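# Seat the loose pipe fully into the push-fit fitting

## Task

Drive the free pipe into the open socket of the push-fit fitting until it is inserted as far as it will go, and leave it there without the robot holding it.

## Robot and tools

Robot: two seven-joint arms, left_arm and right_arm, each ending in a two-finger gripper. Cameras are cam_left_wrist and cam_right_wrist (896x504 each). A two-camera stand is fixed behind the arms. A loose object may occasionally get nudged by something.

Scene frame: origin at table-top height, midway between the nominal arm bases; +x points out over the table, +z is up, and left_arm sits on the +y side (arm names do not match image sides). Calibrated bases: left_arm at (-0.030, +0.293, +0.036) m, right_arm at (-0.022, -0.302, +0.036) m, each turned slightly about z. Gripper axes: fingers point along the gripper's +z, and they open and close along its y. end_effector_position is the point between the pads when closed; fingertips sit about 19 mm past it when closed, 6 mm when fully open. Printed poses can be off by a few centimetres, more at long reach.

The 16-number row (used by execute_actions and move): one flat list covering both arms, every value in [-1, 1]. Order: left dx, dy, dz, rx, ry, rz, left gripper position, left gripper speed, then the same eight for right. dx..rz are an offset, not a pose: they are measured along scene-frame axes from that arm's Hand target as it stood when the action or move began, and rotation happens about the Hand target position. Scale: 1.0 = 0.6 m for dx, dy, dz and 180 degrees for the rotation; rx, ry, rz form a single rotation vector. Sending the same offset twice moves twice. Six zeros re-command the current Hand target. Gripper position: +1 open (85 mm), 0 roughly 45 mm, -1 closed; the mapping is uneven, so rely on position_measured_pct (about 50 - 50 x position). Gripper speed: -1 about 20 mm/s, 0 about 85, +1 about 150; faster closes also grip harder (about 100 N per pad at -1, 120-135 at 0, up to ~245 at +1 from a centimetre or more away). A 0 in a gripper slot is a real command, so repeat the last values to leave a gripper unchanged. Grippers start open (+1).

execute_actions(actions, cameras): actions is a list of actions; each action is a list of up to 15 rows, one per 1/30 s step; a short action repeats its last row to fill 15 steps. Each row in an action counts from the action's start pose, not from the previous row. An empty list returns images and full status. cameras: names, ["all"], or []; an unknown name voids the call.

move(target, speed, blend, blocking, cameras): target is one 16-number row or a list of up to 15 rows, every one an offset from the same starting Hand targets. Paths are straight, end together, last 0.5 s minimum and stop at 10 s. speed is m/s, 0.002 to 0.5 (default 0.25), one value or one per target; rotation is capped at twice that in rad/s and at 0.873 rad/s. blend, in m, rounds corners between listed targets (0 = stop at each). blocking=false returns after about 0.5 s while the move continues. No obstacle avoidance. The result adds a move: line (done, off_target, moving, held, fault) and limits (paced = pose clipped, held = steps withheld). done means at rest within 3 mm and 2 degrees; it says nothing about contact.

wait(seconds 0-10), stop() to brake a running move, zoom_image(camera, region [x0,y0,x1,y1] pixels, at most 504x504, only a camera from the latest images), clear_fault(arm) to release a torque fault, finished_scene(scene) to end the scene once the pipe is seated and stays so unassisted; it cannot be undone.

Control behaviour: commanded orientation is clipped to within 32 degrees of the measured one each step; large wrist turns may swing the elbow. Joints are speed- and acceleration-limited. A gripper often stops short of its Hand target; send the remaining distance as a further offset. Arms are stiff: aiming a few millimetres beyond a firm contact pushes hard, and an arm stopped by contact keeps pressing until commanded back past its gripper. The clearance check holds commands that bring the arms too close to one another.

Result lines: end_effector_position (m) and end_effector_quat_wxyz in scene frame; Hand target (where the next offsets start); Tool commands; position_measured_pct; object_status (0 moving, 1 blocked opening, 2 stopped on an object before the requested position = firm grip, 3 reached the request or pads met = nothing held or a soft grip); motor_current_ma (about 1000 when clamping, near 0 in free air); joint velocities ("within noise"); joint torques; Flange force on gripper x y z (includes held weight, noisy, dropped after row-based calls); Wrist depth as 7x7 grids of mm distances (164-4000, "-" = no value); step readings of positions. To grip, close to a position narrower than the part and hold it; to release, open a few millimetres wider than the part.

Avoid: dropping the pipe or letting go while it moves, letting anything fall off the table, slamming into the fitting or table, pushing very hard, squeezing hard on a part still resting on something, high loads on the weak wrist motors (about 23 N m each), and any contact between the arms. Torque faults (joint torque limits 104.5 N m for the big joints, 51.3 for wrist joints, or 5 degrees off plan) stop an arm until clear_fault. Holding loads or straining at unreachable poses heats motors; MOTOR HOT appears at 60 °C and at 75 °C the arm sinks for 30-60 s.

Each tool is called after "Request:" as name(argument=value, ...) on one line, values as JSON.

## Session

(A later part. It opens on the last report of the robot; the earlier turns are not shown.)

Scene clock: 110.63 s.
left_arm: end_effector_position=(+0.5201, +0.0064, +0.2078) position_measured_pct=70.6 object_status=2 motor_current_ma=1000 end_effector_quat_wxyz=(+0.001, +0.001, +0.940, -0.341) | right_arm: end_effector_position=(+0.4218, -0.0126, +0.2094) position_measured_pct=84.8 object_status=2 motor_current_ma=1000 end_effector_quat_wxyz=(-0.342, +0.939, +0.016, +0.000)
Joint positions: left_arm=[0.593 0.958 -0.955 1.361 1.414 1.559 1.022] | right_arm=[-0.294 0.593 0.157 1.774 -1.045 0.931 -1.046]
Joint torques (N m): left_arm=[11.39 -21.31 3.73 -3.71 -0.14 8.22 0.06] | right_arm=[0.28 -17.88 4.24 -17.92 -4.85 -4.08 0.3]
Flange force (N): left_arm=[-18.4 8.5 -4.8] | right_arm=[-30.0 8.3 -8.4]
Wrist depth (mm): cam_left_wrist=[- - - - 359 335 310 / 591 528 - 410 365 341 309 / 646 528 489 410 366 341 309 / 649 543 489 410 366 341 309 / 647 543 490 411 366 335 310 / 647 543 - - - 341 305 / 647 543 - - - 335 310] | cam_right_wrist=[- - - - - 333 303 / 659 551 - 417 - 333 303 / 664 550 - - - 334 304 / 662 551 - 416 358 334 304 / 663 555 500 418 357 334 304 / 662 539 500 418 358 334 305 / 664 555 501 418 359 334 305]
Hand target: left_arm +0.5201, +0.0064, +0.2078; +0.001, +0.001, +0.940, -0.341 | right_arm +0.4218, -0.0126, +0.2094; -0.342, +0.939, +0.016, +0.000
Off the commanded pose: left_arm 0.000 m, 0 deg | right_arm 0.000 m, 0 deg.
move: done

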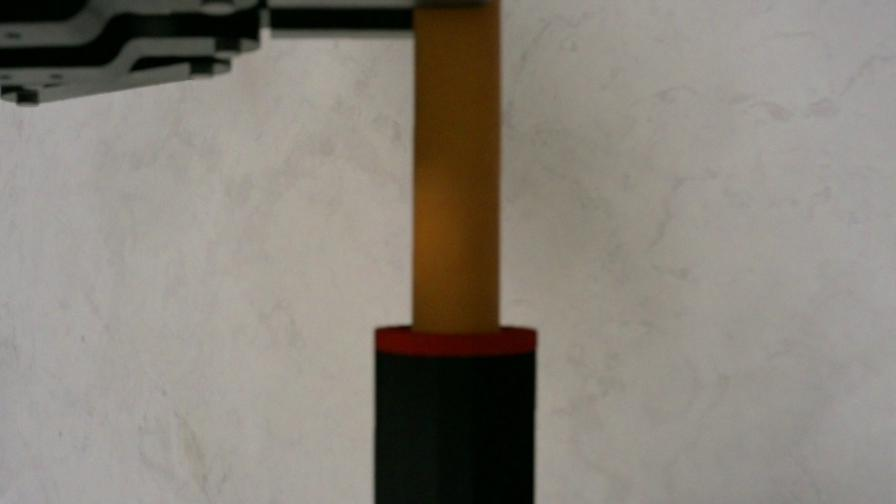

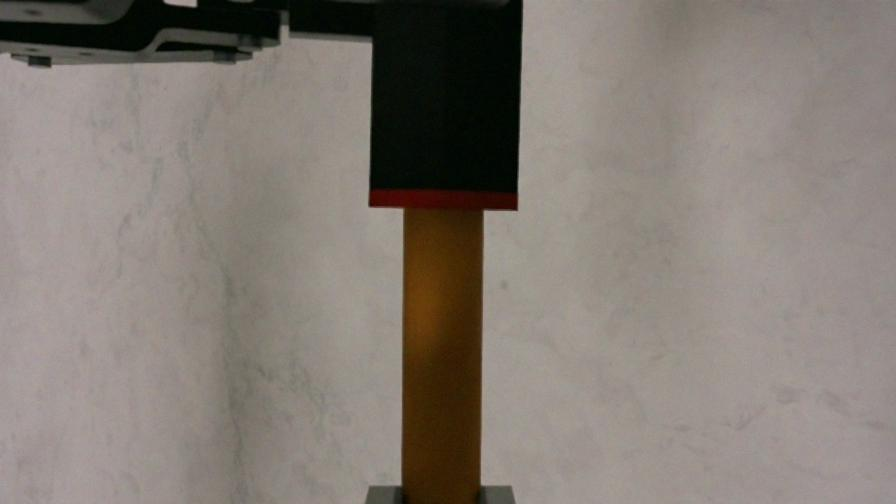

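Request:
wait(seconds=0.2, cameras=["all"])

Request:
zoom_image(camera="cam_left_wrist", region=[360, 270, 550, 370])

Request:
zoom_image(camera="cam_left_wrist", region=[360, 404, 550, 504])

Scene clock: 111.40 s.
left_arm: end_effector_position=(+0.5201, +0.0064, +0.2078) position_measured_pct=70.6 object_status=2 motor_current_ma=1000 end_effector_quat_wxyz=(+0.001, +0.001, +0.940, -0.341) | right_arm: end_effector_position=(+0.4218, -0.0126, +0.2094) position_measured_pct=84.8 object_status=2 motor_current_ma=1000 end_effector_quat_wxyz=(-0.342, +0.939, +0.016, +0.000)
Joint positions: left_arm=[0.593 0.958 -0.955 1.361 1.414 1.559 1.022] | right_arm=[-0.294 0.593 0.157 1.774 -1.045 0.931 -1.046]
Joint torques (N m): left_arm=[11.44 -21.32 3.71 -3.67 -0.1 8.23 0.02] | right_arm=[0.26 -17.92 4.17 -18.06 -4.84 -4.15 0.34]
Flange force (N): left_arm=[-18.7 8.4 -4.9] | right_arm=[-30.3 8.4 -8.5]
Wrist depth (mm): cam_left_wrist=[- - - - 359 335 309 / 590 529 - 411 366 341 310 / 647 527 489 411 366 341 309 / 646 543 490 411 365 341 310 / 648 543 490 410 365 335 310 / 646 543 - - - 341 305 / 646 543 - - - 335 310] | cam_right_wrist=[- - - - - 333 304 / 660 552 - 416 - 334 303 / 660 556 - - - 334 304 / 662 553 - 416 358 334 304 / 663 555 499 417 358 334 304 / 663 542 501 417 358 336 304 / 664 555 500 419 359 335 304]
Hand target: left_arm +0.5201, +0.0064, +0.2078; +0.001, +0.001, +0.940, -0.341 | right_arm +0.4218, -0.0126, +0.2094; -0.342, +0.939, +0.016, +0.000
Tool commands: left_gripper/position=-1.0 left_gripper/speed=-1.0 right_gripper/position=-1.0 right_gripper/speed=-1.0
Off the commanded pose: left_arm 0.000 m, 0 deg | right_arm 0.000 m, 0 deg.
wait: 0.20 s; at rest from the start

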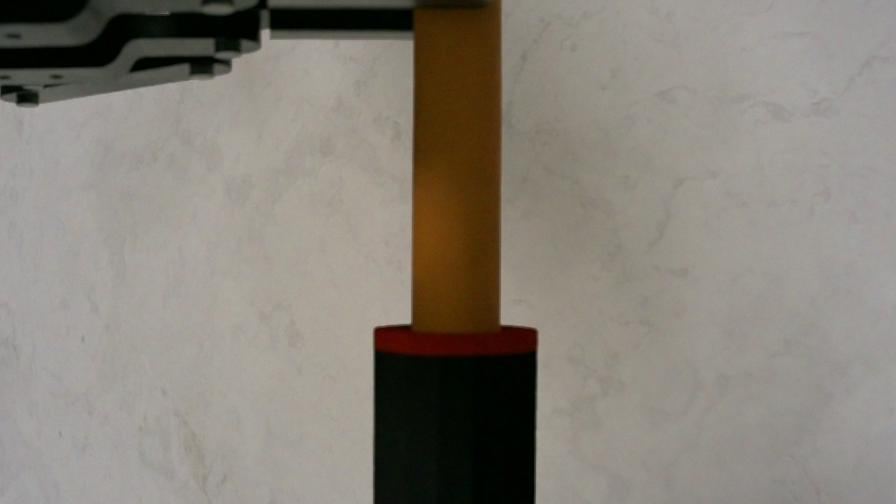

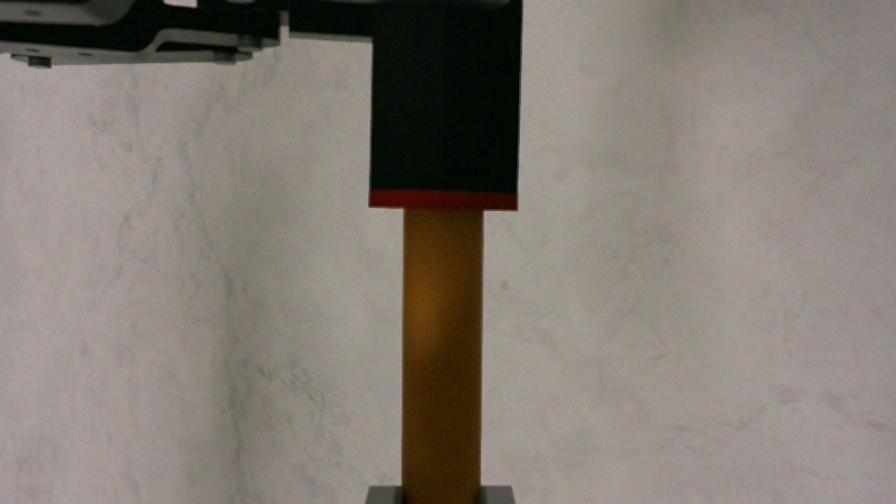

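Scaled by 2.653 from the camera's 896x504 image, which has a finer 1280x720 frame.

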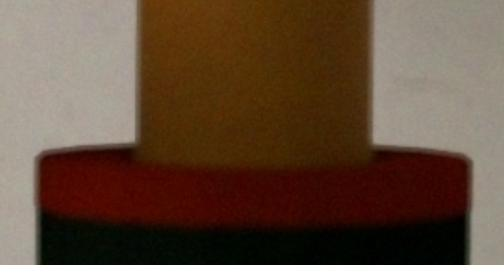

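Scaled by 2.653 from the camera's 896x504 image, which has a finer 1280x720 frame.

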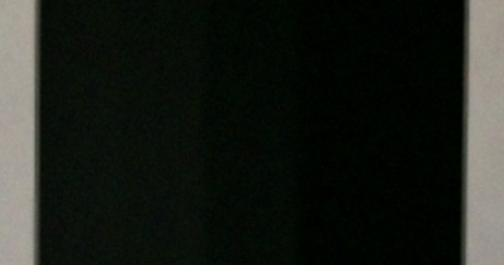

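Request:
move(target=[0, 0, 0, 0, 0, 0, -1.0, -1.0, 0.0083, -0.0003, 0.0, 0, 0, 0.0, -1.0, -1.0], speed=0.01)

Request:
wait(seconds=0.2, cameras=["all"])

Scene clock: 112.43 s.
left_arm: end_effector_position=(+0.5201, +0.0064, +0.2078) position_measured_pct=70.6 object_status=2 motor_current_ma=1000 end_effector_quat_wxyz=(+0.001, +0.001, +0.940, -0.341) | right_arm: end_effector_position=(+0.4268, -0.0128, +0.2094) position_measured_pct=84.8 object_status=2 motor_current_ma=1000 end_effector_quat_wxyz=(-0.342, +0.939, +0.016, +0.000)
Joint positions: left_arm=[0.593 0.958 -0.955 1.361 1.414 1.559 1.022] | right_arm=[-0.292 0.601 0.16 1.757 -1.04 0.939 -1.052]
Joint torques (N m): left_arm=[10.89 -21.82 3.33 -3.7 -0.19 8.25 0.02] | right_arm=[0.87 -17.65 4.8 -17.65 -4.58 -4.49 0.15]
Flange force (N): left_arm=[-18.6 8.2 -3.5] | right_arm=[-30.2 7.2 -8.3]
Wrist depth (mm): cam_left_wrist=[- - - - - 336 310 / - - - 410 365 341 309 / 627 528 490 411 366 340 309 / 644 542 490 410 366 341 309 / 646 543 489 410 366 335 309 / 648 543 - - - 341 305 / 645 543 - - - 335 309] | cam_right_wrist=[- - 166 - - 334 304 / 663 540 - - - 334 304 / 666 551 - - 351 334 304 / 661 553 - 418 358 334 305 / 663 551 497 419 358 334 304 / 664 542 502 417 357 335 304 / 665 555 501 417 359 335 304]
Hand target: left_arm +0.5201, +0.0064, +0.2078; +0.001, +0.001, +0.940, -0.341 | right_arm +0.4268, -0.0128, +0.2094; -0.342, +0.939, +0.016, +0.000
Off the commanded pose: left_arm 0.000 m, 0 deg | right_arm 0.000 m, 0 deg.
move: done

Scene clock: 112.63 s.
left_arm: end_effector_position=(+0.5201, +0.0064, +0.2078) position_measured_pct=70.6 object_status=2 motor_current_ma=1000 end_effector_quat_wxyz=(+0.001, +0.001, +0.940, -0.341) | right_arm: end_effector_position=(+0.4268, -0.0128, +0.2094) position_measured_pct=84.8 object_status=2 motor_current_ma=1000 end_effector_quat_wxyz=(-0.342, +0.939, +0.016, +0.000)
Joint positions: left_arm=[0.593 0.958 -0.955 1.361 1.414 1.559 1.022] | right_arm=[-0.292 0.601 0.16 1.757 -1.04 0.939 -1.052]
Joint torques (N m): left_arm=[11 -21.86 3.38 -3.7 -0.19 8.29 -0.01] | right_arm=[0.81 -17.55 4.94 -17.81 -4.62 -4.47 0.2]
Flange force (N): left_arm=[-18.9 8.3 -3.5] | right_arm=[-31.0 7.2 -8.4]
Wrist depth (mm): cam_left_wrist=[- - - - - 336 309 / - - - 410 365 341 309 / 626 528 490 410 366 341 309 / 649 542 489 411 365 341 310 / 647 543 491 410 366 335 309 / 646 543 - - - 340 305 / 646 541 - - - 335 310] | cam_right_wrist=[- - 166 - - 333 303 / 660 539 - - - 334 303 / 661 554 - - 352 335 303 / 663 554 - 418 357 334 304 / 662 553 497 417 358 334 304 / 664 541 501 417 358 335 305 / 666 554 501 417 359 335 305]
Hand target: left_arm +0.5201, +0.0064, +0.2078; +0.001, +0.001, +0.940, -0.341 | right_arm +0.4268, -0.0128, +0.2094; -0.342, +0.939, +0.016, +0.000
Tool commands: left_gripper/position=-1.0 left_gripper/speed=-1.0 right_gripper/position=-1.0 right_gripper/speed=-1.0
Off the commanded pose: left_arm 0.000 m, 0 deg | right_arm 0.000 m, 0 deg.
wait: 0.20 s; at rest by 0.17 s

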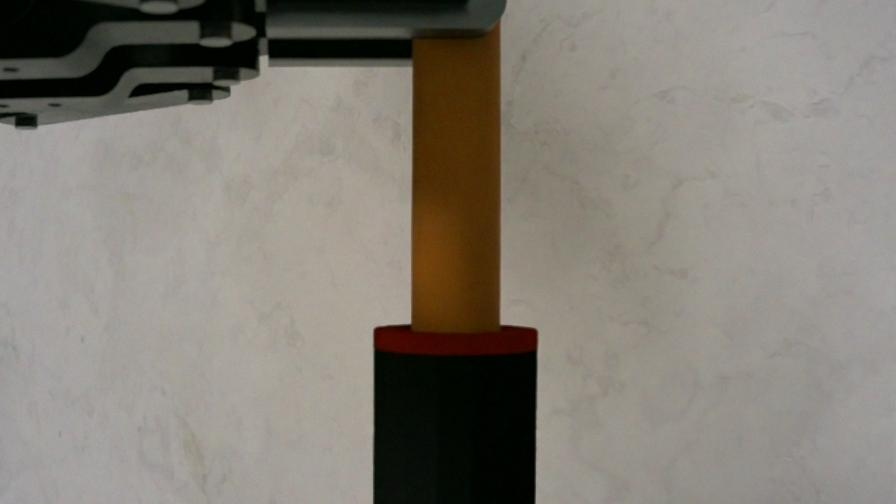

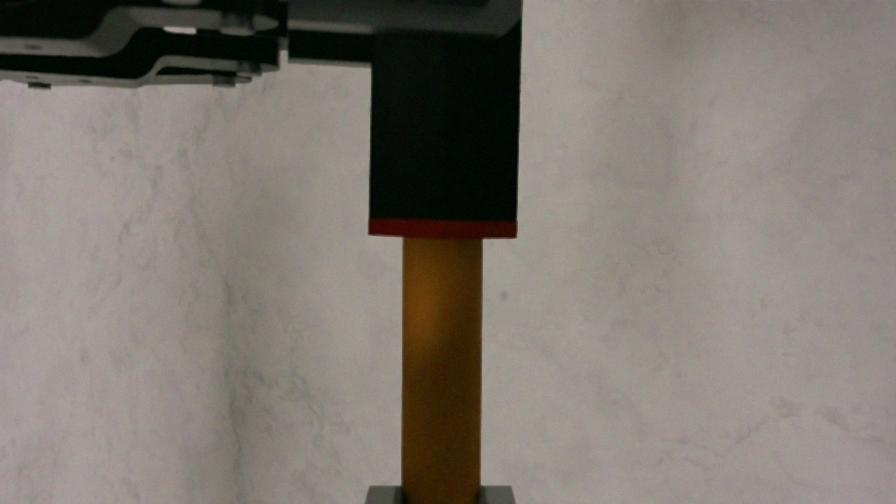

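Request:
move(target=[0, 0, 0, 0, 0, 0, -1.0, -1.0, 0.0067, -0.0002, 0.0, 0, 0, 0.0, -1.0, -1.0], speed=0.01)

Request:
wait(seconds=0.2, cameras=["all"])

Scene clock: 113.53 s.
left_arm: end_effector_position=(+0.5201, +0.0064, +0.2078) position_measured_pct=70.6 object_status=2 motor_current_ma=1000 end_effector_quat_wxyz=(+0.001, +0.001, +0.940, -0.341) | right_arm: end_effector_position=(+0.4308, -0.0129, +0.2094) position_measured_pct=84.8 object_status=2 motor_current_ma=1000 end_effector_quat_wxyz=(-0.342, +0.939, +0.016, +0.000)
Joint positions: left_arm=[0.593 0.958 -0.955 1.361 1.414 1.559 1.022] | right_arm=[-0.29 0.608 0.162 1.743 -1.037 0.945 -1.058]
Joint torques (N m): left_arm=[10.78 -22.1 3.15 -3.69 -0.24 8.33 0.04] | right_arm=[1.06 -17.45 5.09 -17.55 -4.46 -4.55 0.23]
Flange force (N): left_arm=[-19.0 8.3 -2.8] | right_arm=[-30.7 6.3 -8.3]
Wrist depth (mm): cam_left_wrist=[- - - - - 336 309 / - - - 410 360 341 309 / 627 527 489 410 365 341 310 / 648 544 489 410 365 341 309 / 646 543 490 410 365 335 309 / 647 543 - - - 340 305 / 645 540 - - - 335 309] | cam_right_wrist=[- - - - - 334 303 / - - - - - 334 303 / 662 553 - - 351 334 304 / 662 553 - - 358 334 304 / 660 554 499 417 358 334 304 / 661 542 500 419 357 334 305 / 662 555 499 419 359 334 306]
Hand target: left_arm +0.5201, +0.0064, +0.2078; +0.001, +0.001, +0.940, -0.341 | right_arm +0.4308, -0.0129, +0.2094; -0.342, +0.939, +0.016, +0.000
Off the commanded pose: left_arm 0.000 m, 0 deg | right_arm 0.000 m, 0 deg.
move: done

Scene clock: 113.73 s.
left_arm: end_effector_position=(+0.5201, +0.0064, +0.2078) position_measured_pct=70.6 object_status=2 motor_current_ma=1000 end_effector_quat_wxyz=(+0.001, +0.001, +0.940, -0.341) | right_arm: end_effector_position=(+0.4308, -0.0129, +0.2094) position_measured_pct=84.8 object_status=2 motor_current_ma=1000 end_effector_quat_wxyz=(-0.342, +0.939, +0.016, +0.000)
Joint positions: left_arm=[0.593 0.958 -0.955 1.361 1.414 1.559 1.022] | right_arm=[-0.29 0.608 0.162 1.743 -1.037 0.945 -1.058]
Joint torques (N m): left_arm=[10.81 -22.12 3.19 -3.71 -0.22 8.35 -0.02] | right_arm=[0.91 -17.39 5.08 -17.55 -4.49 -4.59 0.18]
Flange force (N): left_arm=[-19.0 8.3 -2.8] | right_arm=[-30.8 6.6 -8.6]
Wrist depth (mm): cam_left_wrist=[- - - - - 335 310 / - - - 410 359 341 309 / 626 529 490 410 366 340 309 / 646 543 489 410 366 341 309 / 644 543 490 411 366 335 309 / 647 542 - - - 341 305 / 647 543 - - - 335 309] | cam_right_wrist=[- - - - - 333 303 / - - - - - 334 304 / 660 557 - - 352 334 304 / 662 553 - - 358 334 304 / 664 558 500 417 358 336 304 / 661 541 501 416 359 335 304 / 664 556 501 416 358 335 304]
Hand target: left_arm +0.5201, +0.0064, +0.2078; +0.001, +0.001, +0.940, -0.341 | right_arm +0.4308, -0.0129, +0.2094; -0.342, +0.939, +0.016, +0.000
Tool commands: left_gripper/position=-1.0 left_gripper/speed=-1.0 right_gripper/position=-1.0 right_gripper/speed=-1.0
Off the commanded pose: left_arm 0.000 m, 0 deg | right_arm 0.000 m, 0 deg.
wait: 0.20 s; at rest by 0.17 s

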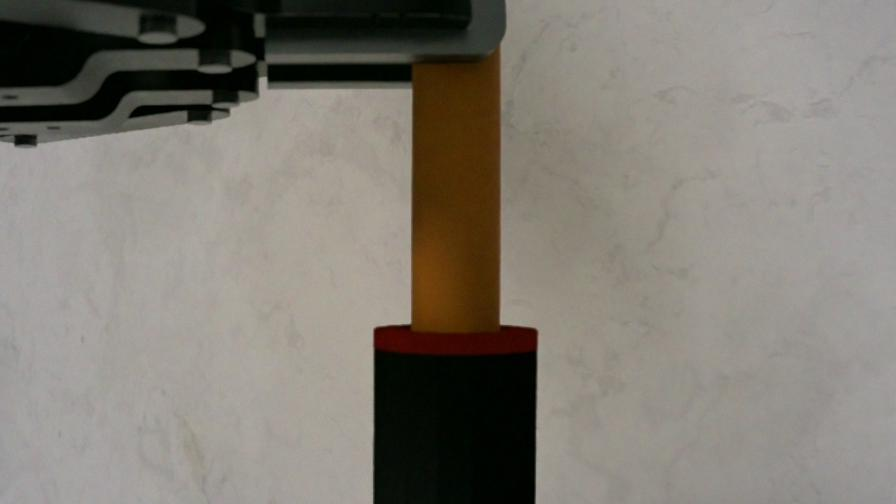

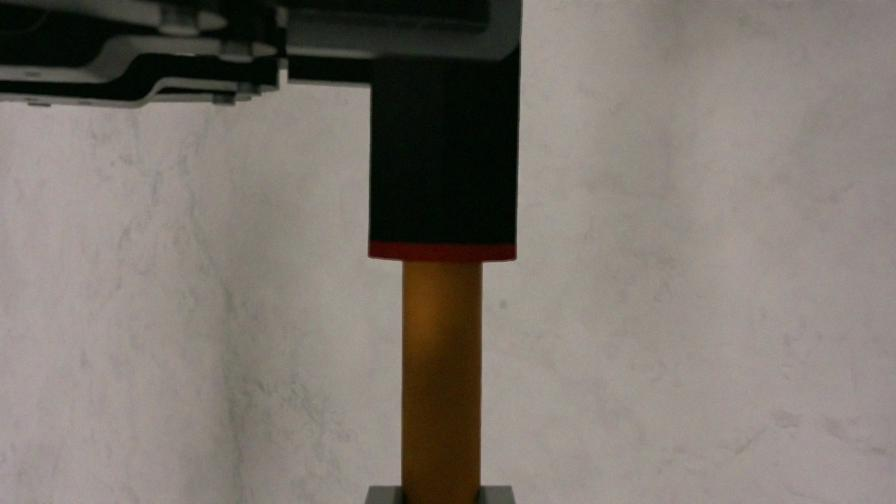

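Request:
move(target=[0, 0, 0, 0, 0, 0, -1.0, -1.0, 0.0067, -0.0002, 0.0, 0, 0, 0.0, -1.0, -1.0], speed=0.01)

Request:
wait(seconds=0.2, cameras=["all"])

Scene clock: 114.67 s.
left_arm: end_effector_position=(+0.5201, +0.0064, +0.2078) position_measured_pct=70.6 object_status=2 motor_current_ma=1000 end_effector_quat_wxyz=(+0.001, +0.001, +0.940, -0.341) | right_arm: end_effector_position=(+0.4348, -0.0130, +0.2094) position_measured_pct=84.8 object_status=2 motor_current_ma=1000 end_effector_quat_wxyz=(-0.342, +0.939, +0.016, +0.000)
Joint positions: left_arm=[0.593 0.958 -0.955 1.361 1.414 1.559 1.022] | right_arm=[-0.289 0.615 0.164 1.729 -1.033 0.951 -1.063]
Joint torques (N m): left_arm=[16.47 -21.5 7.63 -0.89 -2.16 13.24 0.29] | right_arm=[4.7 -18.67 8.62 -24.46 -6.66 -9.05 0.1]
Flange force (N): left_arm=[-34.3 11.2 -3.0] | right_arm=[-47.6 7.1 -10.7]
Wrist depth (mm): cam_left_wrist=[- - - - - 335 309 / - - - - - 341 310 / 648 529 492 411 - 341 310 / 650 545 491 412 360 342 310 / 649 545 491 411 - 336 310 / 651 544 - - - 341 305 / 653 544 - - - 336 310] | cam_right_wrist=[- - - - - 333 303 / - - - - - 333 303 / 641 550 - - - 334 304 / 660 551 - - 359 334 304 / 664 553 499 416 358 334 304 / 666 537 499 418 358 334 303 / 666 556 500 418 358 335 305]
Hand target: left_arm +0.5201, +0.0064, +0.2078; +0.001, +0.001, +0.940, -0.341 | right_arm +0.4349, -0.0131, +0.2094; -0.342, +0.939, +0.016, +0.000
Off the commanded pose: left_arm 0.000 m, 0 deg | right_arm 0.000 m, 0 deg.
move: done

Scene clock: 114.87 s.
left_arm: end_effector_position=(+0.5201, +0.0064, +0.2078) position_measured_pct=70.6 object_status=2 motor_current_ma=1000 end_effector_quat_wxyz=(+0.001, +0.001, +0.940, -0.341) | right_arm: end_effector_position=(+0.4349, -0.0131, +0.2094) position_measured_pct=84.8 object_status=2 motor_current_ma=1000 end_effector_quat_wxyz=(-0.342, +0.939, +0.016, +0.000)
Joint positions: left_arm=[0.593 0.958 -0.955 1.361 1.414 1.559 1.022] | right_arm=[-0.289 0.615 0.164 1.729 -1.033 0.951 -1.063]
Joint torques (N m): left_arm=[16.51 -21.42 7.64 -0.77 -2.26 13.31 0.29] | right_arm=[4.91 -18.74 8.65 -24.26 -6.74 -9.05 0.18]
Flange force (N): left_arm=[-34.7 11.0 -2.9] | right_arm=[-46.7 6.4 -10.7]
Wrist depth (mm): cam_left_wrist=[- - - - - 335 310 / - - - - - 341 310 / 651 530 491 411 - 341 309 / 648 543 492 412 360 341 310 / 651 543 491 411 - 336 310 / 648 545 - - - 341 305 / 651 546 - - - 336 310] | cam_right_wrist=[- - - - - 333 303 / - - - - - 333 304 / 644 552 - - - 333 304 / 664 552 - - 358 334 303 / 662 554 499 417 357 334 304 / 664 541 499 419 359 334 304 / 664 554 501 418 359 334 305]
Hand target: left_arm +0.5201, +0.0064, +0.2078; +0.001, +0.001, +0.940, -0.341 | right_arm +0.4349, -0.0131, +0.2094; -0.342, +0.939, +0.016, +0.000
Tool commands: left_gripper/position=-1.0 left_gripper/speed=-1.0 right_gripper/position=-1.0 right_gripper/speed=-1.0
Off the commanded pose: left_arm 0.000 m, 0 deg | right_arm 0.000 m, 0 deg.
wait: 0.20 s; at rest by 0.17 s

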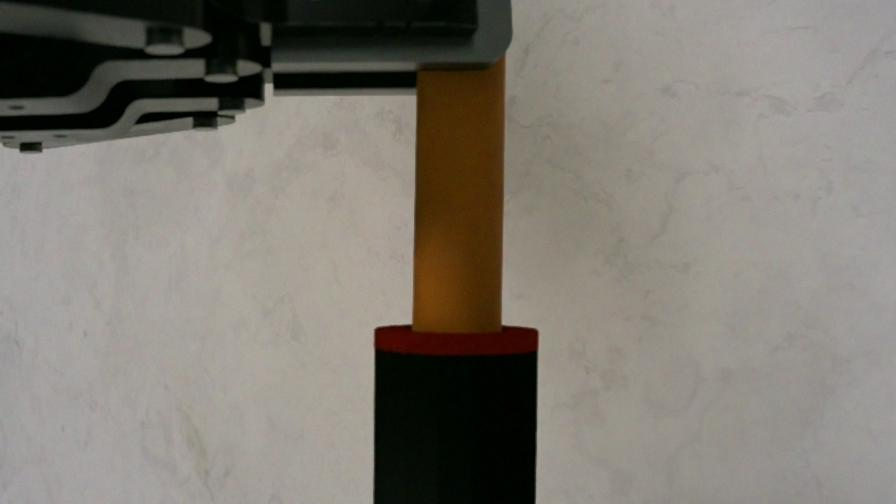

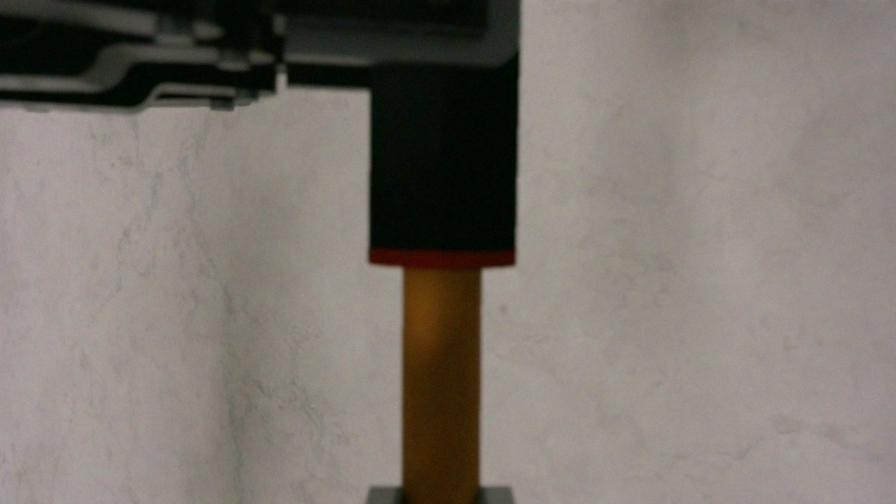

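Request:
move(target=[0, 0, 0, 0, 0, 0, -1.0, -1.0, 0.0025, -0.0001, 0.0, 0, 0, 0.0, -1.0, -1.0], speed=0.01)

Request:
wait(seconds=0.2, cameras=["all"])

Request:
zoom_image(camera="cam_left_wrist", region=[360, 270, 550, 370])

Request:
zoom_image(camera="cam_right_wrist", region=[350, 180, 540, 340])

Scene clock: 115.93 s.
left_arm: end_effector_position=(+0.5201, +0.0065, +0.2078) position_measured_pct=70.6 object_status=2 motor_current_ma=1000 end_effector_quat_wxyz=(+0.001, +0.001, +0.940, -0.341) | right_arm: end_effector_position=(+0.4363, -0.0131, +0.2094) position_measured_pct=84.8 object_status=2 motor_current_ma=1000 end_effector_quat_wxyz=(-0.342, +0.939, +0.016, +0.000)
Joint positions: left_arm=[0.593 0.958 -0.955 1.361 1.414 1.559 1.022] | right_arm=[-0.288 0.618 0.164 1.724 -1.032 0.954 -1.065]
Joint torques (N m): left_arm=[19.29 -20.47 9.86 1.18 -3.78 15.91 0.33] | right_arm=[7.76 -19.77 11.41 -28.31 -7.94 -11.79 0.14]
Flange force (N): left_arm=[-44.0 11.1 -3.1] | right_arm=[-56.4 6.0 -10.6]
Wrist depth (mm): cam_left_wrist=[- - - - - 336 310 / - - - - - 341 309 / 651 530 491 411 - 341 309 / 649 544 490 411 359 341 310 / 649 543 492 412 - 335 310 / 648 546 - - - 342 305 / 651 544 - - - 341 310] | cam_right_wrist=[- - - - - 332 302 / - - - - - 333 303 / 641 552 - - - 333 302 / 665 555 - - 357 334 303 / 664 553 497 416 358 333 304 / 662 540 500 419 358 334 304 / 665 556 499 417 358 334 304]
Hand target: left_arm +0.5200, +0.0064, +0.2078; +0.001, +0.001, +0.940, -0.341 | right_arm +0.4364, -0.0131, +0.2094; -0.342, +0.939, +0.016, +0.000
Off the commanded pose: left_arm 0.000 m, 0 deg | right_arm 0.000 m, 0 deg.
move: done

Scene clock: 116.13 s.
left_arm: end_effector_position=(+0.5201, +0.0065, +0.2078) position_measured_pct=70.6 object_status=2 motor_current_ma=1000 end_effector_quat_wxyz=(+0.001, +0.001, +0.940, -0.341) | right_arm: end_effector_position=(+0.4364, -0.0131, +0.2094) position_measured_pct=84.8 object_status=2 motor_current_ma=1000 end_effector_quat_wxyz=(-0.342, +0.939, +0.016, +0.000)
Joint positions: left_arm=[0.593 0.958 -0.955 1.361 1.414 1.559 1.022] | right_arm=[-0.288 0.618 0.164 1.724 -1.032 0.954 -1.065]
Joint torques (N m): left_arm=[19.38 -20.39 9.89 1.3 -3.9 15.93 0.36] | right_arm=[7.86 -19.91 11.4 -28.38 -7.97 -11.79 0.1]
Flange force (N): left_arm=[-44.5 11.1 -3.2] | right_arm=[-56.5 6.1 -10.3]
Wrist depth (mm): cam_left_wrist=[- - - - - 336 309 / - - - - - 341 309 / 651 530 491 411 - 341 310 / 649 543 490 412 359 341 310 / 651 546 492 411 - 336 310 / 651 546 - - - 341 306 / 651 544 - - - 342 310] | cam_right_wrist=[- - - - - 333 303 / - - - - - 334 304 / 641 553 - - - 333 303 / 664 552 - - 357 335 304 / 660 554 502 417 357 335 304 / 662 541 500 418 359 335 304 / 666 555 500 418 359 335 304]
Hand target: left_arm +0.5200, +0.0064, +0.2078; +0.001, +0.001, +0.940, -0.341 | right_arm +0.4364, -0.0131, +0.2094; -0.342, +0.939, +0.016, +0.000
Tool commands: left_gripper/position=-1.0 left_gripper/speed=-1.0 right_gripper/position=-1.0 right_gripper/speed=-1.0
Off the commanded pose: left_arm 0.000 m, 0 deg | right_arm 0.000 m, 0 deg.
wait: 0.20 s; at rest by 0.17 s

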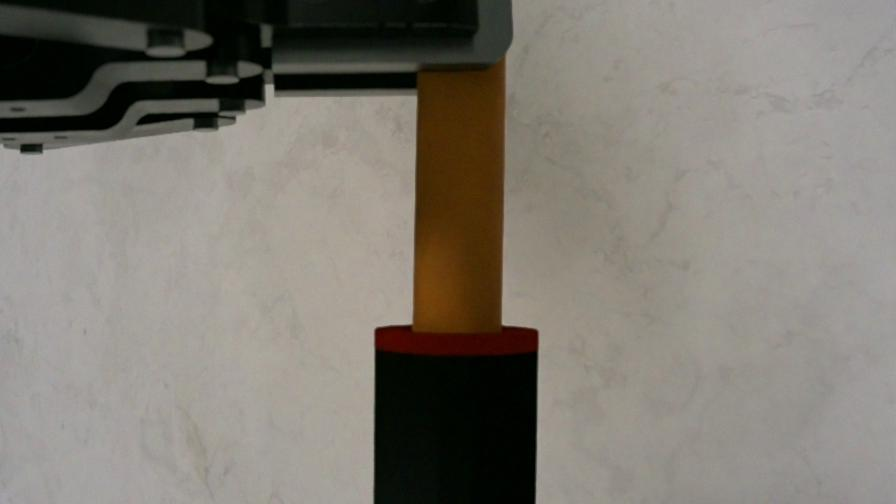

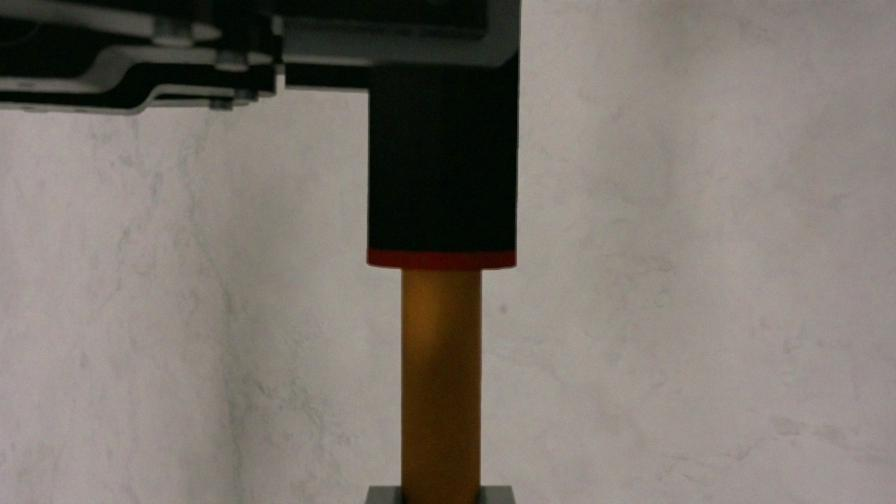

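Scaled by 2.653 from the camera's 896x504 image, which has a finer 1280x720 frame.

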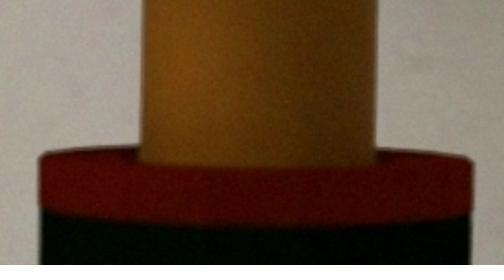

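Scaled by 2.653 from the camera's 896x504 image, which has a finer 1280x720 frame.

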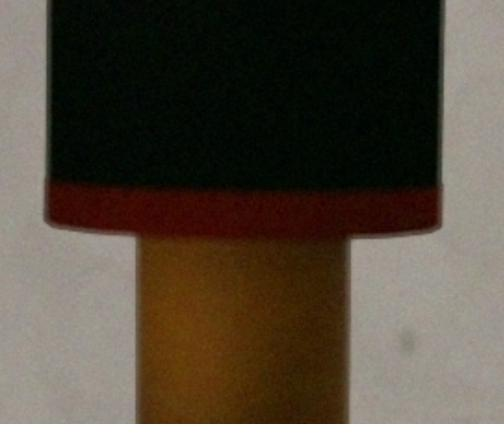

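Request:
move(target=[0, 0, 0, 0, 0, 0, -1.0, -1.0, -0.0133, 0.0004, 0.0, 0, 0, 0.0, -1.0, -1.0], speed=0.02, cameras=["all"])

Scene clock: 118.30 s.
left_arm: end_effector_position=(+0.5199, +0.0062, +0.2078) position_measured_pct=70.6 object_status=2 motor_current_ma=1000 end_effector_quat_wxyz=(+0.001, +0.001, +0.940, -0.342) | right_arm: end_effector_position=(+0.4284, -0.0129, +0.2094) position_measured_pct=84.8 object_status=2 motor_current_ma=1000 end_effector_quat_wxyz=(-0.342, +0.939, +0.016, +0.000)
Joint positions: left_arm=[0.593 0.958 -0.955 1.361 1.414 1.559 1.022] | right_arm=[-0.291 0.604 0.161 1.751 -1.039 0.941 -1.055]
Joint torques (N m): left_arm=[2.19 -20.13 -3.31 -5.46 -0.09 2.19 -0.55] | right_arm=[-0.31 -18.04 3.55 -10.96 -1.96 -0.51 0.12]
Flange force (N): left_arm=[-2.5 -1.0 -2.0] | right_arm=[-13.8 4.6 0.0]
Wrist depth (mm): cam_left_wrist=[- - - - - 335 309 / - - - 410 359 340 309 / 623 526 477 409 365 340 309 / 641 542 488 409 365 340 309 / 643 539 488 408 365 335 309 / 642 540 - - - 340 304 / 642 539 - - - 334 309] | cam_right_wrist=[- - - - - 333 303 / - - - - 351 332 304 / 637 553 - - 358 334 303 / 664 553 - - 358 334 304 / 663 553 499 418 358 334 305 / 664 539 501 419 358 335 305 / 667 555 501 418 360 335 305]
Hand target: left_arm +0.5200, +0.0064, +0.2078; +0.001, +0.001, +0.940, -0.341 | right_arm +0.4284, -0.0129, +0.2094; -0.342, +0.939, +0.016, +0.000
Off the commanded pose: left_arm 0.000 m, 0 deg | right_arm 0.000 m, 0 deg.
move: done

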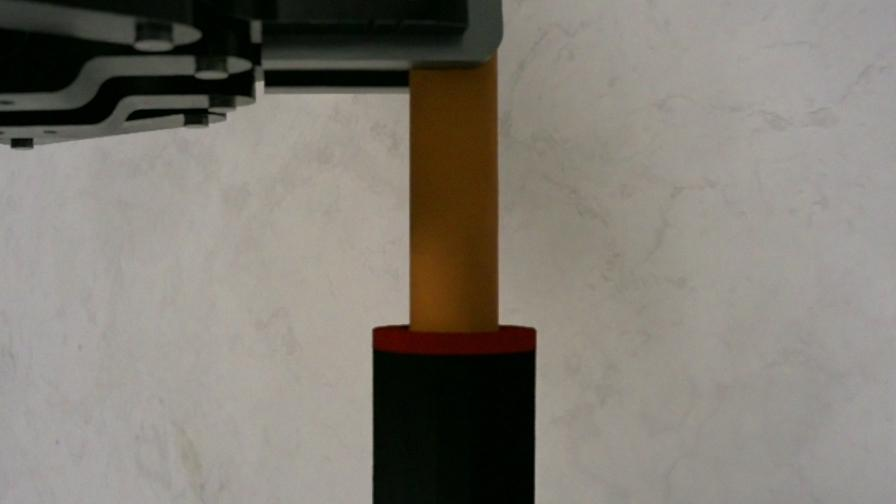

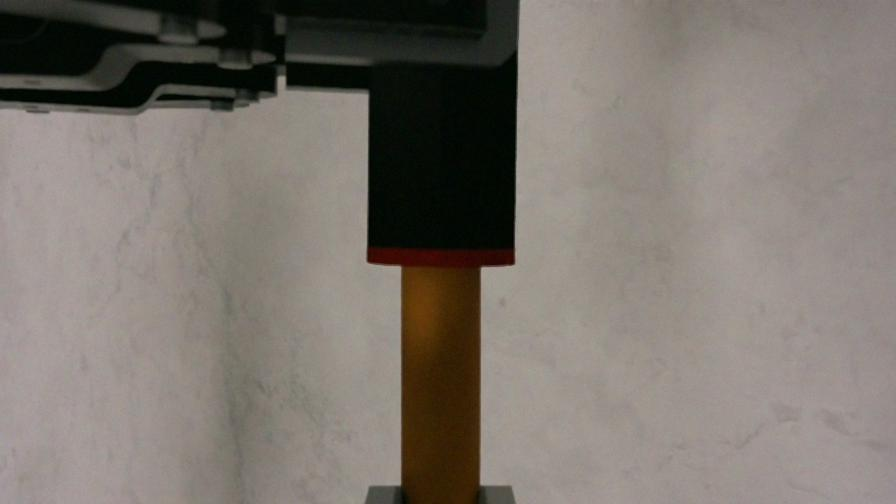

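Request:
move(target=[[0, 0, 0, 0, 0, 0, -1.0, -1.0, -0.004, 0.0001, 0.0, 0, 0, 0.0, -1.0, -1.0], [0, 0, 0, 0, 0, 0, -1.0, -1.0, -0.004, 0.0001, 0.0, 0, 0, 0.0, 0.0, -0.5]], speed=0.02, cameras=["all"])

Scene clock: 120.27 s.
left_arm: end_effector_position=(+0.5201, +0.0065, +0.2077) position_measured_pct=70.6 object_status=2 motor_current_ma=1000 end_effector_quat_wxyz=(+0.001, +0.001, +0.940, -0.341) | right_arm: end_effector_position=(+0.4260, -0.0128, +0.2094) position_measured_pct=49.8 object_status=0 motor_current_ma=0 end_effector_quat_wxyz=(-0.342, +0.939, +0.016, +0.000)
Joint positions: left_arm=[0.593 0.958 -0.955 1.361 1.414 1.559 1.022] | right_arm=[-0.292 0.6 0.159 1.76 -1.041 0.937 -1.051]
Joint torques (N m): left_arm=[1.46 -21.9 -3.78 -6.86 1.5 1.35 -0.26] | right_arm=[-2.37 -16.63 1.62 -8.58 -1.37 0.8 0.07]
Flange force (N): left_arm=[2.5 1.6 -1.5] | right_arm=[-8.8 5.0 -2.3]
Wrist depth (mm): cam_left_wrist=[- - - - - 335 308 / - 176 179 - 357 339 309 / 637 523 486 408 364 339 308 / 637 537 483 408 364 340 308 / 635 535 485 408 363 334 308 / 636 534 - - - 339 303 / 635 534 - - - 333 308] | cam_right_wrist=[- - - - 349 333 303 / - 173 - - 356 333 302 / 632 548 - 421 356 333 303 / 656 547 - 424 357 334 303 / 655 547 - 423 356 333 304 / 653 533 494 424 363 333 304 / 653 548 494 424 364 333 304]
Hand target: left_arm +0.5201, +0.0064, +0.2078; +0.001, +0.001, +0.940, -0.341 | right_arm +0.4260, -0.0128, +0.2094; -0.342, +0.939, +0.016, +0.000
Off the commanded pose: left_arm 0.000 m, 0 deg | right_arm 0.000 m, 0 deg.
move: done

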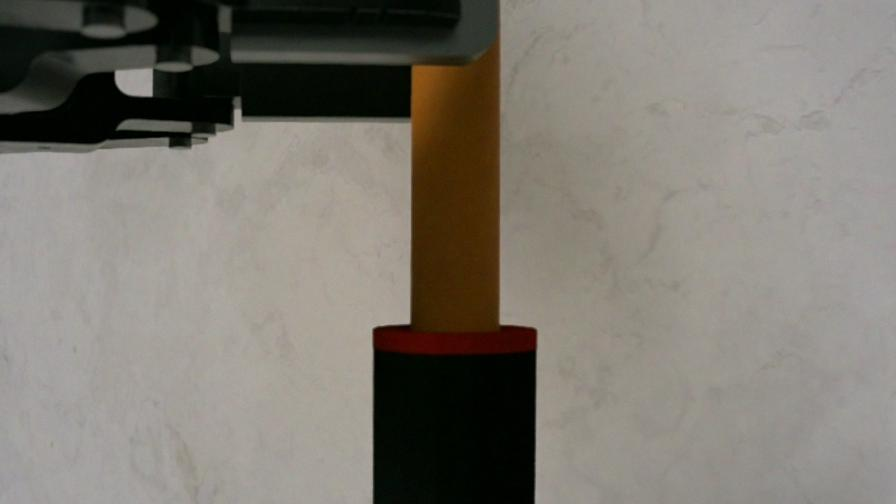

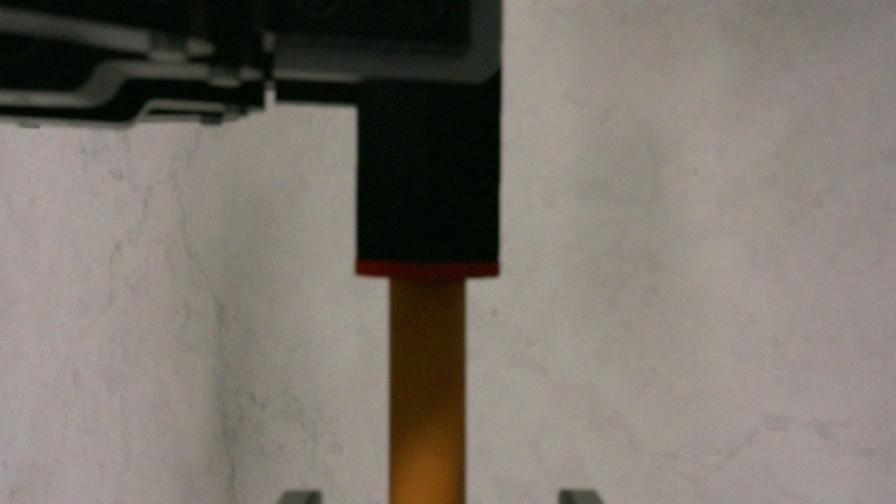

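Request:
move(target=[[0, 0, 0, 0, 0, 0, -1.0, -1.0, 0, -0.075, 0.0894, 0, 0, 0.0, 0.0, -0.5], [-0.1167, -0.0107, -0.1463, 0.2222, 0, 0, -1.0, -1.0, -0.04, -0.45, 0.15, 0, 0, 0.0, 0.0, -0.5]], speed=[0.06, 0.15], cameras=["all"])

Scene clock: 125.07 s.
left_arm: end_effector_position=(+0.4500, +0.0000, +0.1200) position_measured_pct=70.6 object_status=2 motor_current_ma=1000 end_effector_quat_wxyz=(+0.001, +0.001, +1.000, +0.001) | right_arm: end_effector_position=(+0.4020, -0.2828, +0.2994) position_measured_pct=49.8 object_status=3 motor_current_ma=0 end_effector_quat_wxyz=(-0.342, +0.939, +0.016, +0.000)
Joint positions: left_arm=[1.059 1.114 -1.219 1.347 1.036 1.365 1.413] | right_arm=[0.177 0.489 0.349 1.633 -0.776 1.475 -0.831]
Joint torques (N m): left_arm=[1.62 -20.74 -6.93 -5.38 -0.33 0.22 -0.31] | right_arm=[-2.48 -14.62 2.43 -8.89 -1.51 1.11 0.11]
Flange force (N): left_arm=[0.4 3.0 -0.3] | right_arm=[-9.5 0.9 1.6]
Wrist depth (mm): cam_left_wrist=[266 266 266 265 265 265 265 / 265 266 265 265 265 265 264 / 265 265 265 265 265 265 264 / 265 265 265 265 265 264 264 / 265 265 265 - 265 264 264 / 265 265 265 - - 264 264 / 265 265 265 - - 264 264] | cam_right_wrist=[833 697 613 527 467 415 384 / 826 721 586 527 469 415 384 / 398 695 585 525 461 423 384 / 342 370 571 527 462 423 385 / 346 720 574 528 470 424 385 / 810 718 586 525 469 423 386 / 815 717 586 528 470 423 385]
Hand target: left_arm +0.4500, +0.0000, +0.1200; +0.001, +0.001, +1.000, +0.001 | right_arm +0.4020, -0.2828, +0.2994; -0.342, +0.939, +0.016, +0.000
Off the commanded pose: left_arm 0.000 m, 0 deg | right_arm 0.000 m, 0 deg.
move: done

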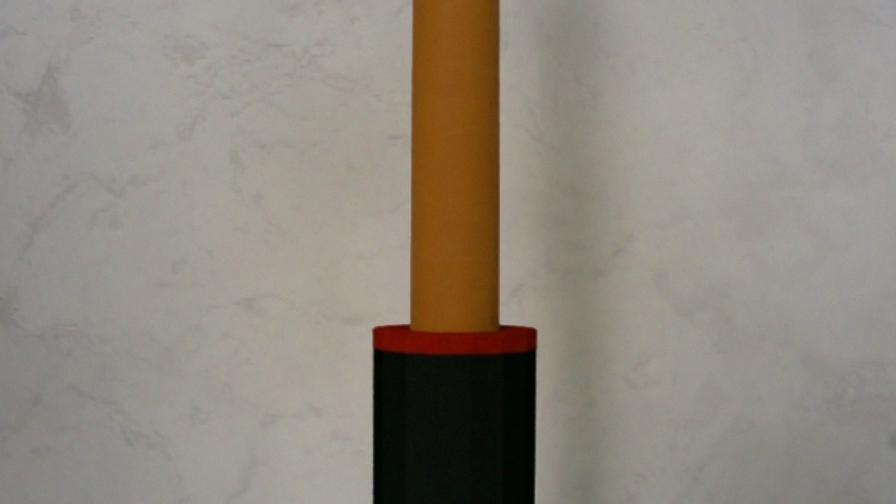

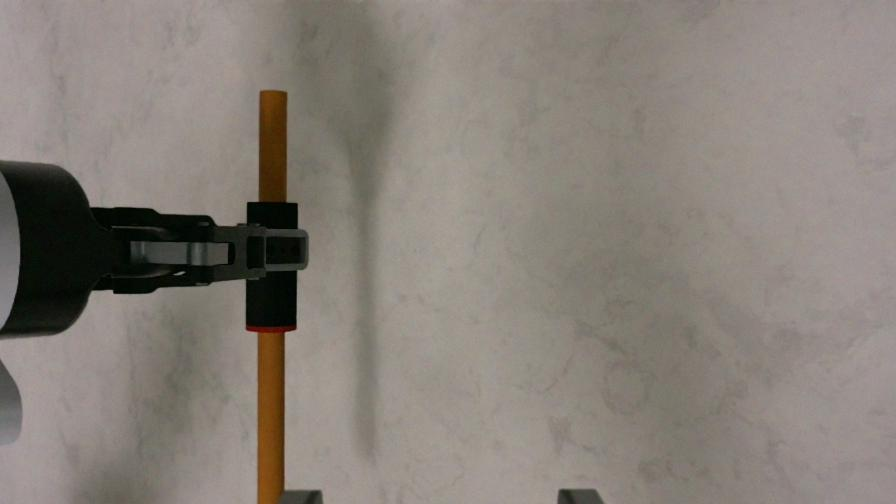

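Request:
move(target=[[0, 0, -0.15, 0, 0, 0, -1.0, -1.0, 0, 0, 0, 0, 0, 0.0, 0.0, -0.5]], speed=[0.08], cameras=["all"])

Request:
move(target=[[0, 0, -0.005, 0, 0, 0, -1.0, -1.0, 0, 0, 0, 0, 0, 0.0, 0.0, -0.5]], speed=[0.01])

Scene clock: 126.97 s.
left_arm: end_effector_position=(+0.4500, +0.0000, +0.0300) position_measured_pct=70.6 object_status=2 motor_current_ma=1000 end_effector_quat_wxyz=(+0.001, +0.001, +1.000, +0.001) | right_arm: end_effector_position=(+0.4020, -0.2828, +0.2994) position_measured_pct=49.8 object_status=3 motor_current_ma=0 end_effector_quat_wxyz=(-0.342, +0.939, +0.016, +0.000)
Joint positions: left_arm=[1.044 1.242 -1.141 1.394 1.146 1.232 1.358] | right_arm=[0.177 0.489 0.349 1.633 -0.776 1.475 -0.831]
Joint torques (N m): left_arm=[1.49 -21.42 -7.18 -4.44 -0.35 0.24 -0.32] | right_arm=[-2.42 -14.65 2.45 -8.79 -1.51 1.11 0.06]
Flange force (N): left_arm=[0.9 3.0 -0.5] | right_arm=[-9.1 1.0 1.4]
Wrist depth (mm): cam_left_wrist=[176 176 177 - 177 177 177 / 176 176 176 - 177 177 177 / 176 176 176 - 176 177 177 / 175 176 176 - 176 176 176 / 175 175 175 - 176 176 176 / 175 175 175 - 175 175 176 / 175 175 175 - 175 175 176] | cam_right_wrist=[833 698 614 526 469 416 385 / 837 718 601 525 469 414 385 / 373 662 602 525 460 424 385 / 346 387 451 516 460 422 385 / 367 396 601 516 469 424 386 / 864 387 601 527 470 423 385 / 830 716 602 528 471 423 386]
Hand target: left_arm +0.4500, +0.0000, +0.0300; +0.001, +0.001, +1.000, +0.001 | right_arm +0.4020, -0.2828, +0.2994; -0.342, +0.939, +0.016, +0.000
Off the commanded pose: left_arm 0.000 m, 0 deg | right_arm 0.000 m, 0 deg.
move: done

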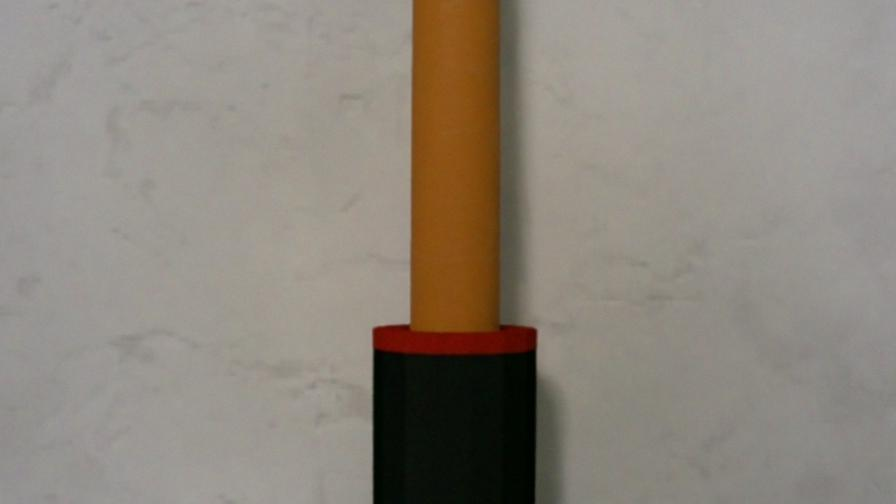

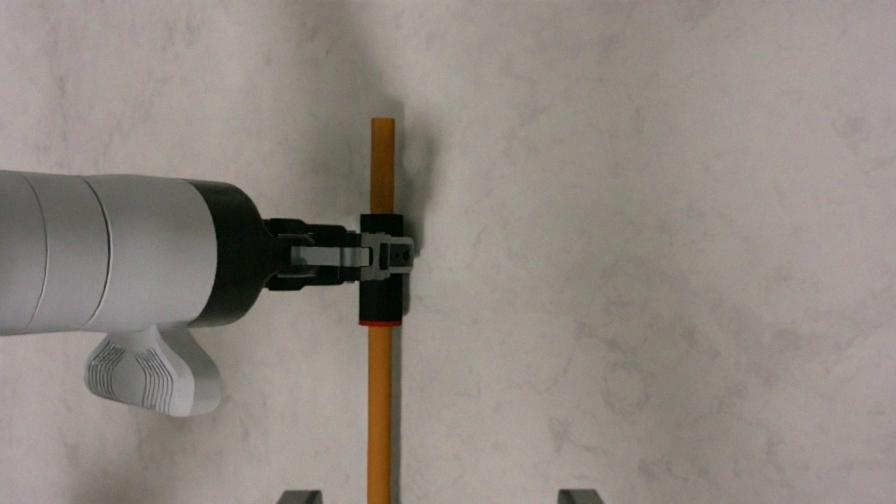

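Scene clock: 127.67 s.
left_arm: end_effector_position=(+0.4501, +0.0000, +0.0270) position_measured_pct=70.6 object_status=2 motor_current_ma=1000 end_effector_quat_wxyz=(+0.001, +0.001, +1.000, +0.001) | right_arm: end_effector_position=(+0.4020, -0.2828, +0.2994) position_measured_pct=49.8 object_status=3 motor_current_ma=0 end_effector_quat_wxyz=(-0.342, +0.939, +0.016, +0.000)
Joint positions: left_arm=[1.044 1.246 -1.138 1.394 1.15 1.227 1.357] | right_arm=[0.177 0.489 0.349 1.633 -0.776 1.475 -0.831]
Joint torques (N m): left_arm=[1.5 -21.38 -7.11 -4.4 -0.41 0.3 -0.31] | right_arm=[-2.4 -14.6 2.33 -8.8 -1.51 1.16 0.08]
Flange force (N): left_arm=[1.1 3.1 -0.5] | right_arm=[-9.3 0.8 1.5]
Wrist depth (mm): cam_left_wrist=[173 173 173 - 174 174 174 / 173 173 173 - 174 174 174 / 173 173 173 - 173 173 174 / 172 172 173 - 173 173 173 / 172 172 172 - 173 173 173 / 172 172 172 - 173 173 173 / 172 172 172 - 172 172 172] | cam_right_wrist=[834 697 611 525 468 417 385 / 830 717 599 527 468 416 385 / 373 658 598 525 460 424 385 / 346 388 446 517 462 423 385 / 360 403 601 516 469 423 385 / 835 391 603 527 469 424 385 / 834 721 597 528 469 423 384]
Hand target: left_arm +0.4500, +0.0000, +0.0270; +0.001, +0.001, +1.000, +0.001 | right_arm +0.4020, -0.2828, +0.2994; -0.342, +0.939, +0.016, +0.000
Off the commanded pose: left_arm 0.000 m, 0 deg | right_arm 0.000 m, 0 deg.
move: done

Request:
move(target=[[0, 0, -0.0025, 0, 0, 0, -1.0, -1.0, 0, 0, 0, 0, 0, 0.0, 0.0, -0.5]], speed=[0.01])

Request:
move(target=[[0, 0, -0.00125, 0, 0, 0, -1.0, -1.0, 0, 0, 0, 0, 0, 0.0, 0.0, -0.5]], speed=[0.01])

Scene clock: 128.57 s.
left_arm: end_effector_position=(+0.4500, +0.0000, +0.0255) position_measured_pct=70.6 object_status=2 motor_current_ma=1000 end_effector_quat_wxyz=(+0.001, +0.001, +1.000, +0.001) | right_arm: end_effector_position=(+0.4020, -0.2828, +0.2994) position_measured_pct=49.8 object_status=3 motor_current_ma=0 end_effector_quat_wxyz=(-0.342, +0.939, +0.016, +0.000)
Joint positions: left_arm=[1.043 1.248 -1.137 1.394 1.152 1.225 1.356] | right_arm=[0.177 0.489 0.349 1.633 -0.776 1.475 -0.831]
Joint torques (N m): left_arm=[1.55 -21.34 -7.16 -4.32 -0.41 0.28 -0.33] | right_arm=[-2.52 -14.72 2.5 -8.81 -1.49 1.11 0.02]
Flange force (N): left_arm=[0.7 3.0 -0.5] | right_arm=[-9.1 1.3 1.5]
Wrist depth (mm): cam_left_wrist=[172 172 172 - 172 172 173 / 171 171 172 - 172 172 172 / 171 171 171 - 172 172 172 / 171 171 171 - 171 172 172 / 171 171 171 - 171 171 172 / 170 170 171 - 171 171 171 / 170 170 170 - 171 171 171] | cam_right_wrist=[833 697 613 525 468 415 384 / 830 716 598 525 468 416 384 / 374 662 598 527 460 422 385 / 347 388 443 516 461 424 385 / 360 403 586 517 469 423 385 / 836 391 602 529 470 423 386 / 840 716 601 529 469 423 386]
Hand target: left_arm +0.4500, +0.0000, +0.0255; +0.001, +0.001, +1.000, +0.001 | right_arm +0.4020, -0.2828, +0.2994; -0.342, +0.939, +0.016, +0.000
Off the commanded pose: left_arm 0.000 m, 0 deg | right_arm 0.000 m, 0 deg.
move: done

Scene clock: 129.27 s.
left_arm: end_effector_position=(+0.4500, +0.0000, +0.0248) position_measured_pct=70.6 object_status=2 motor_current_ma=1000 end_effector_quat_wxyz=(+0.001, +0.001, +1.000, +0.001) | right_arm: end_effector_position=(+0.4020, -0.2828, +0.2994) position_measured_pct=49.8 object_status=3 motor_current_ma=0 end_effector_quat_wxyz=(-0.342, +0.939, +0.016, +0.000)
Joint positions: left_arm=[1.043 1.249 -1.136 1.394 1.153 1.224 1.356] | right_arm=[0.177 0.489 0.349 1.633 -0.776 1.475 -0.831]
Joint torques (N m): left_arm=[1.44 -18.76 -5.81 -4.05 -0.16 0 -0.3] | right_arm=[-2.4 -14.73 2.42 -8.81 -1.49 1.16 0.07]
Flange force (N): left_arm=[1.9 3.5 -6.4] | right_arm=[-9.1 1.1 1.7]
Wrist depth (mm): cam_left_wrist=[171 171 171 - 172 172 172 / 171 171 171 - 171 172 172 / 171 171 171 - 171 171 171 / 170 171 170 - 171 171 171 / 170 170 170 - 171 171 171 / 170 170 170 - 170 170 171 / 169 170 170 - 170 170 170] | cam_right_wrist=[827 699 614 527 468 416 385 / 828 715 600 527 469 417 384 / 373 662 601 527 461 422 384 / 346 387 443 516 462 423 385 / 369 403 587 516 469 423 385 / 838 393 602 529 470 424 385 / 835 720 602 527 470 423 386]
Hand target: left_arm +0.4500, +0.0000, +0.0247; +0.001, +0.001, +1.000, +0.001 | right_arm +0.4020, -0.2828, +0.2994; -0.342, +0.939, +0.016, +0.000
Off the commanded pose: left_arm 0.000 m, 0 deg | right_arm 0.000 m, 0 deg.
move: done


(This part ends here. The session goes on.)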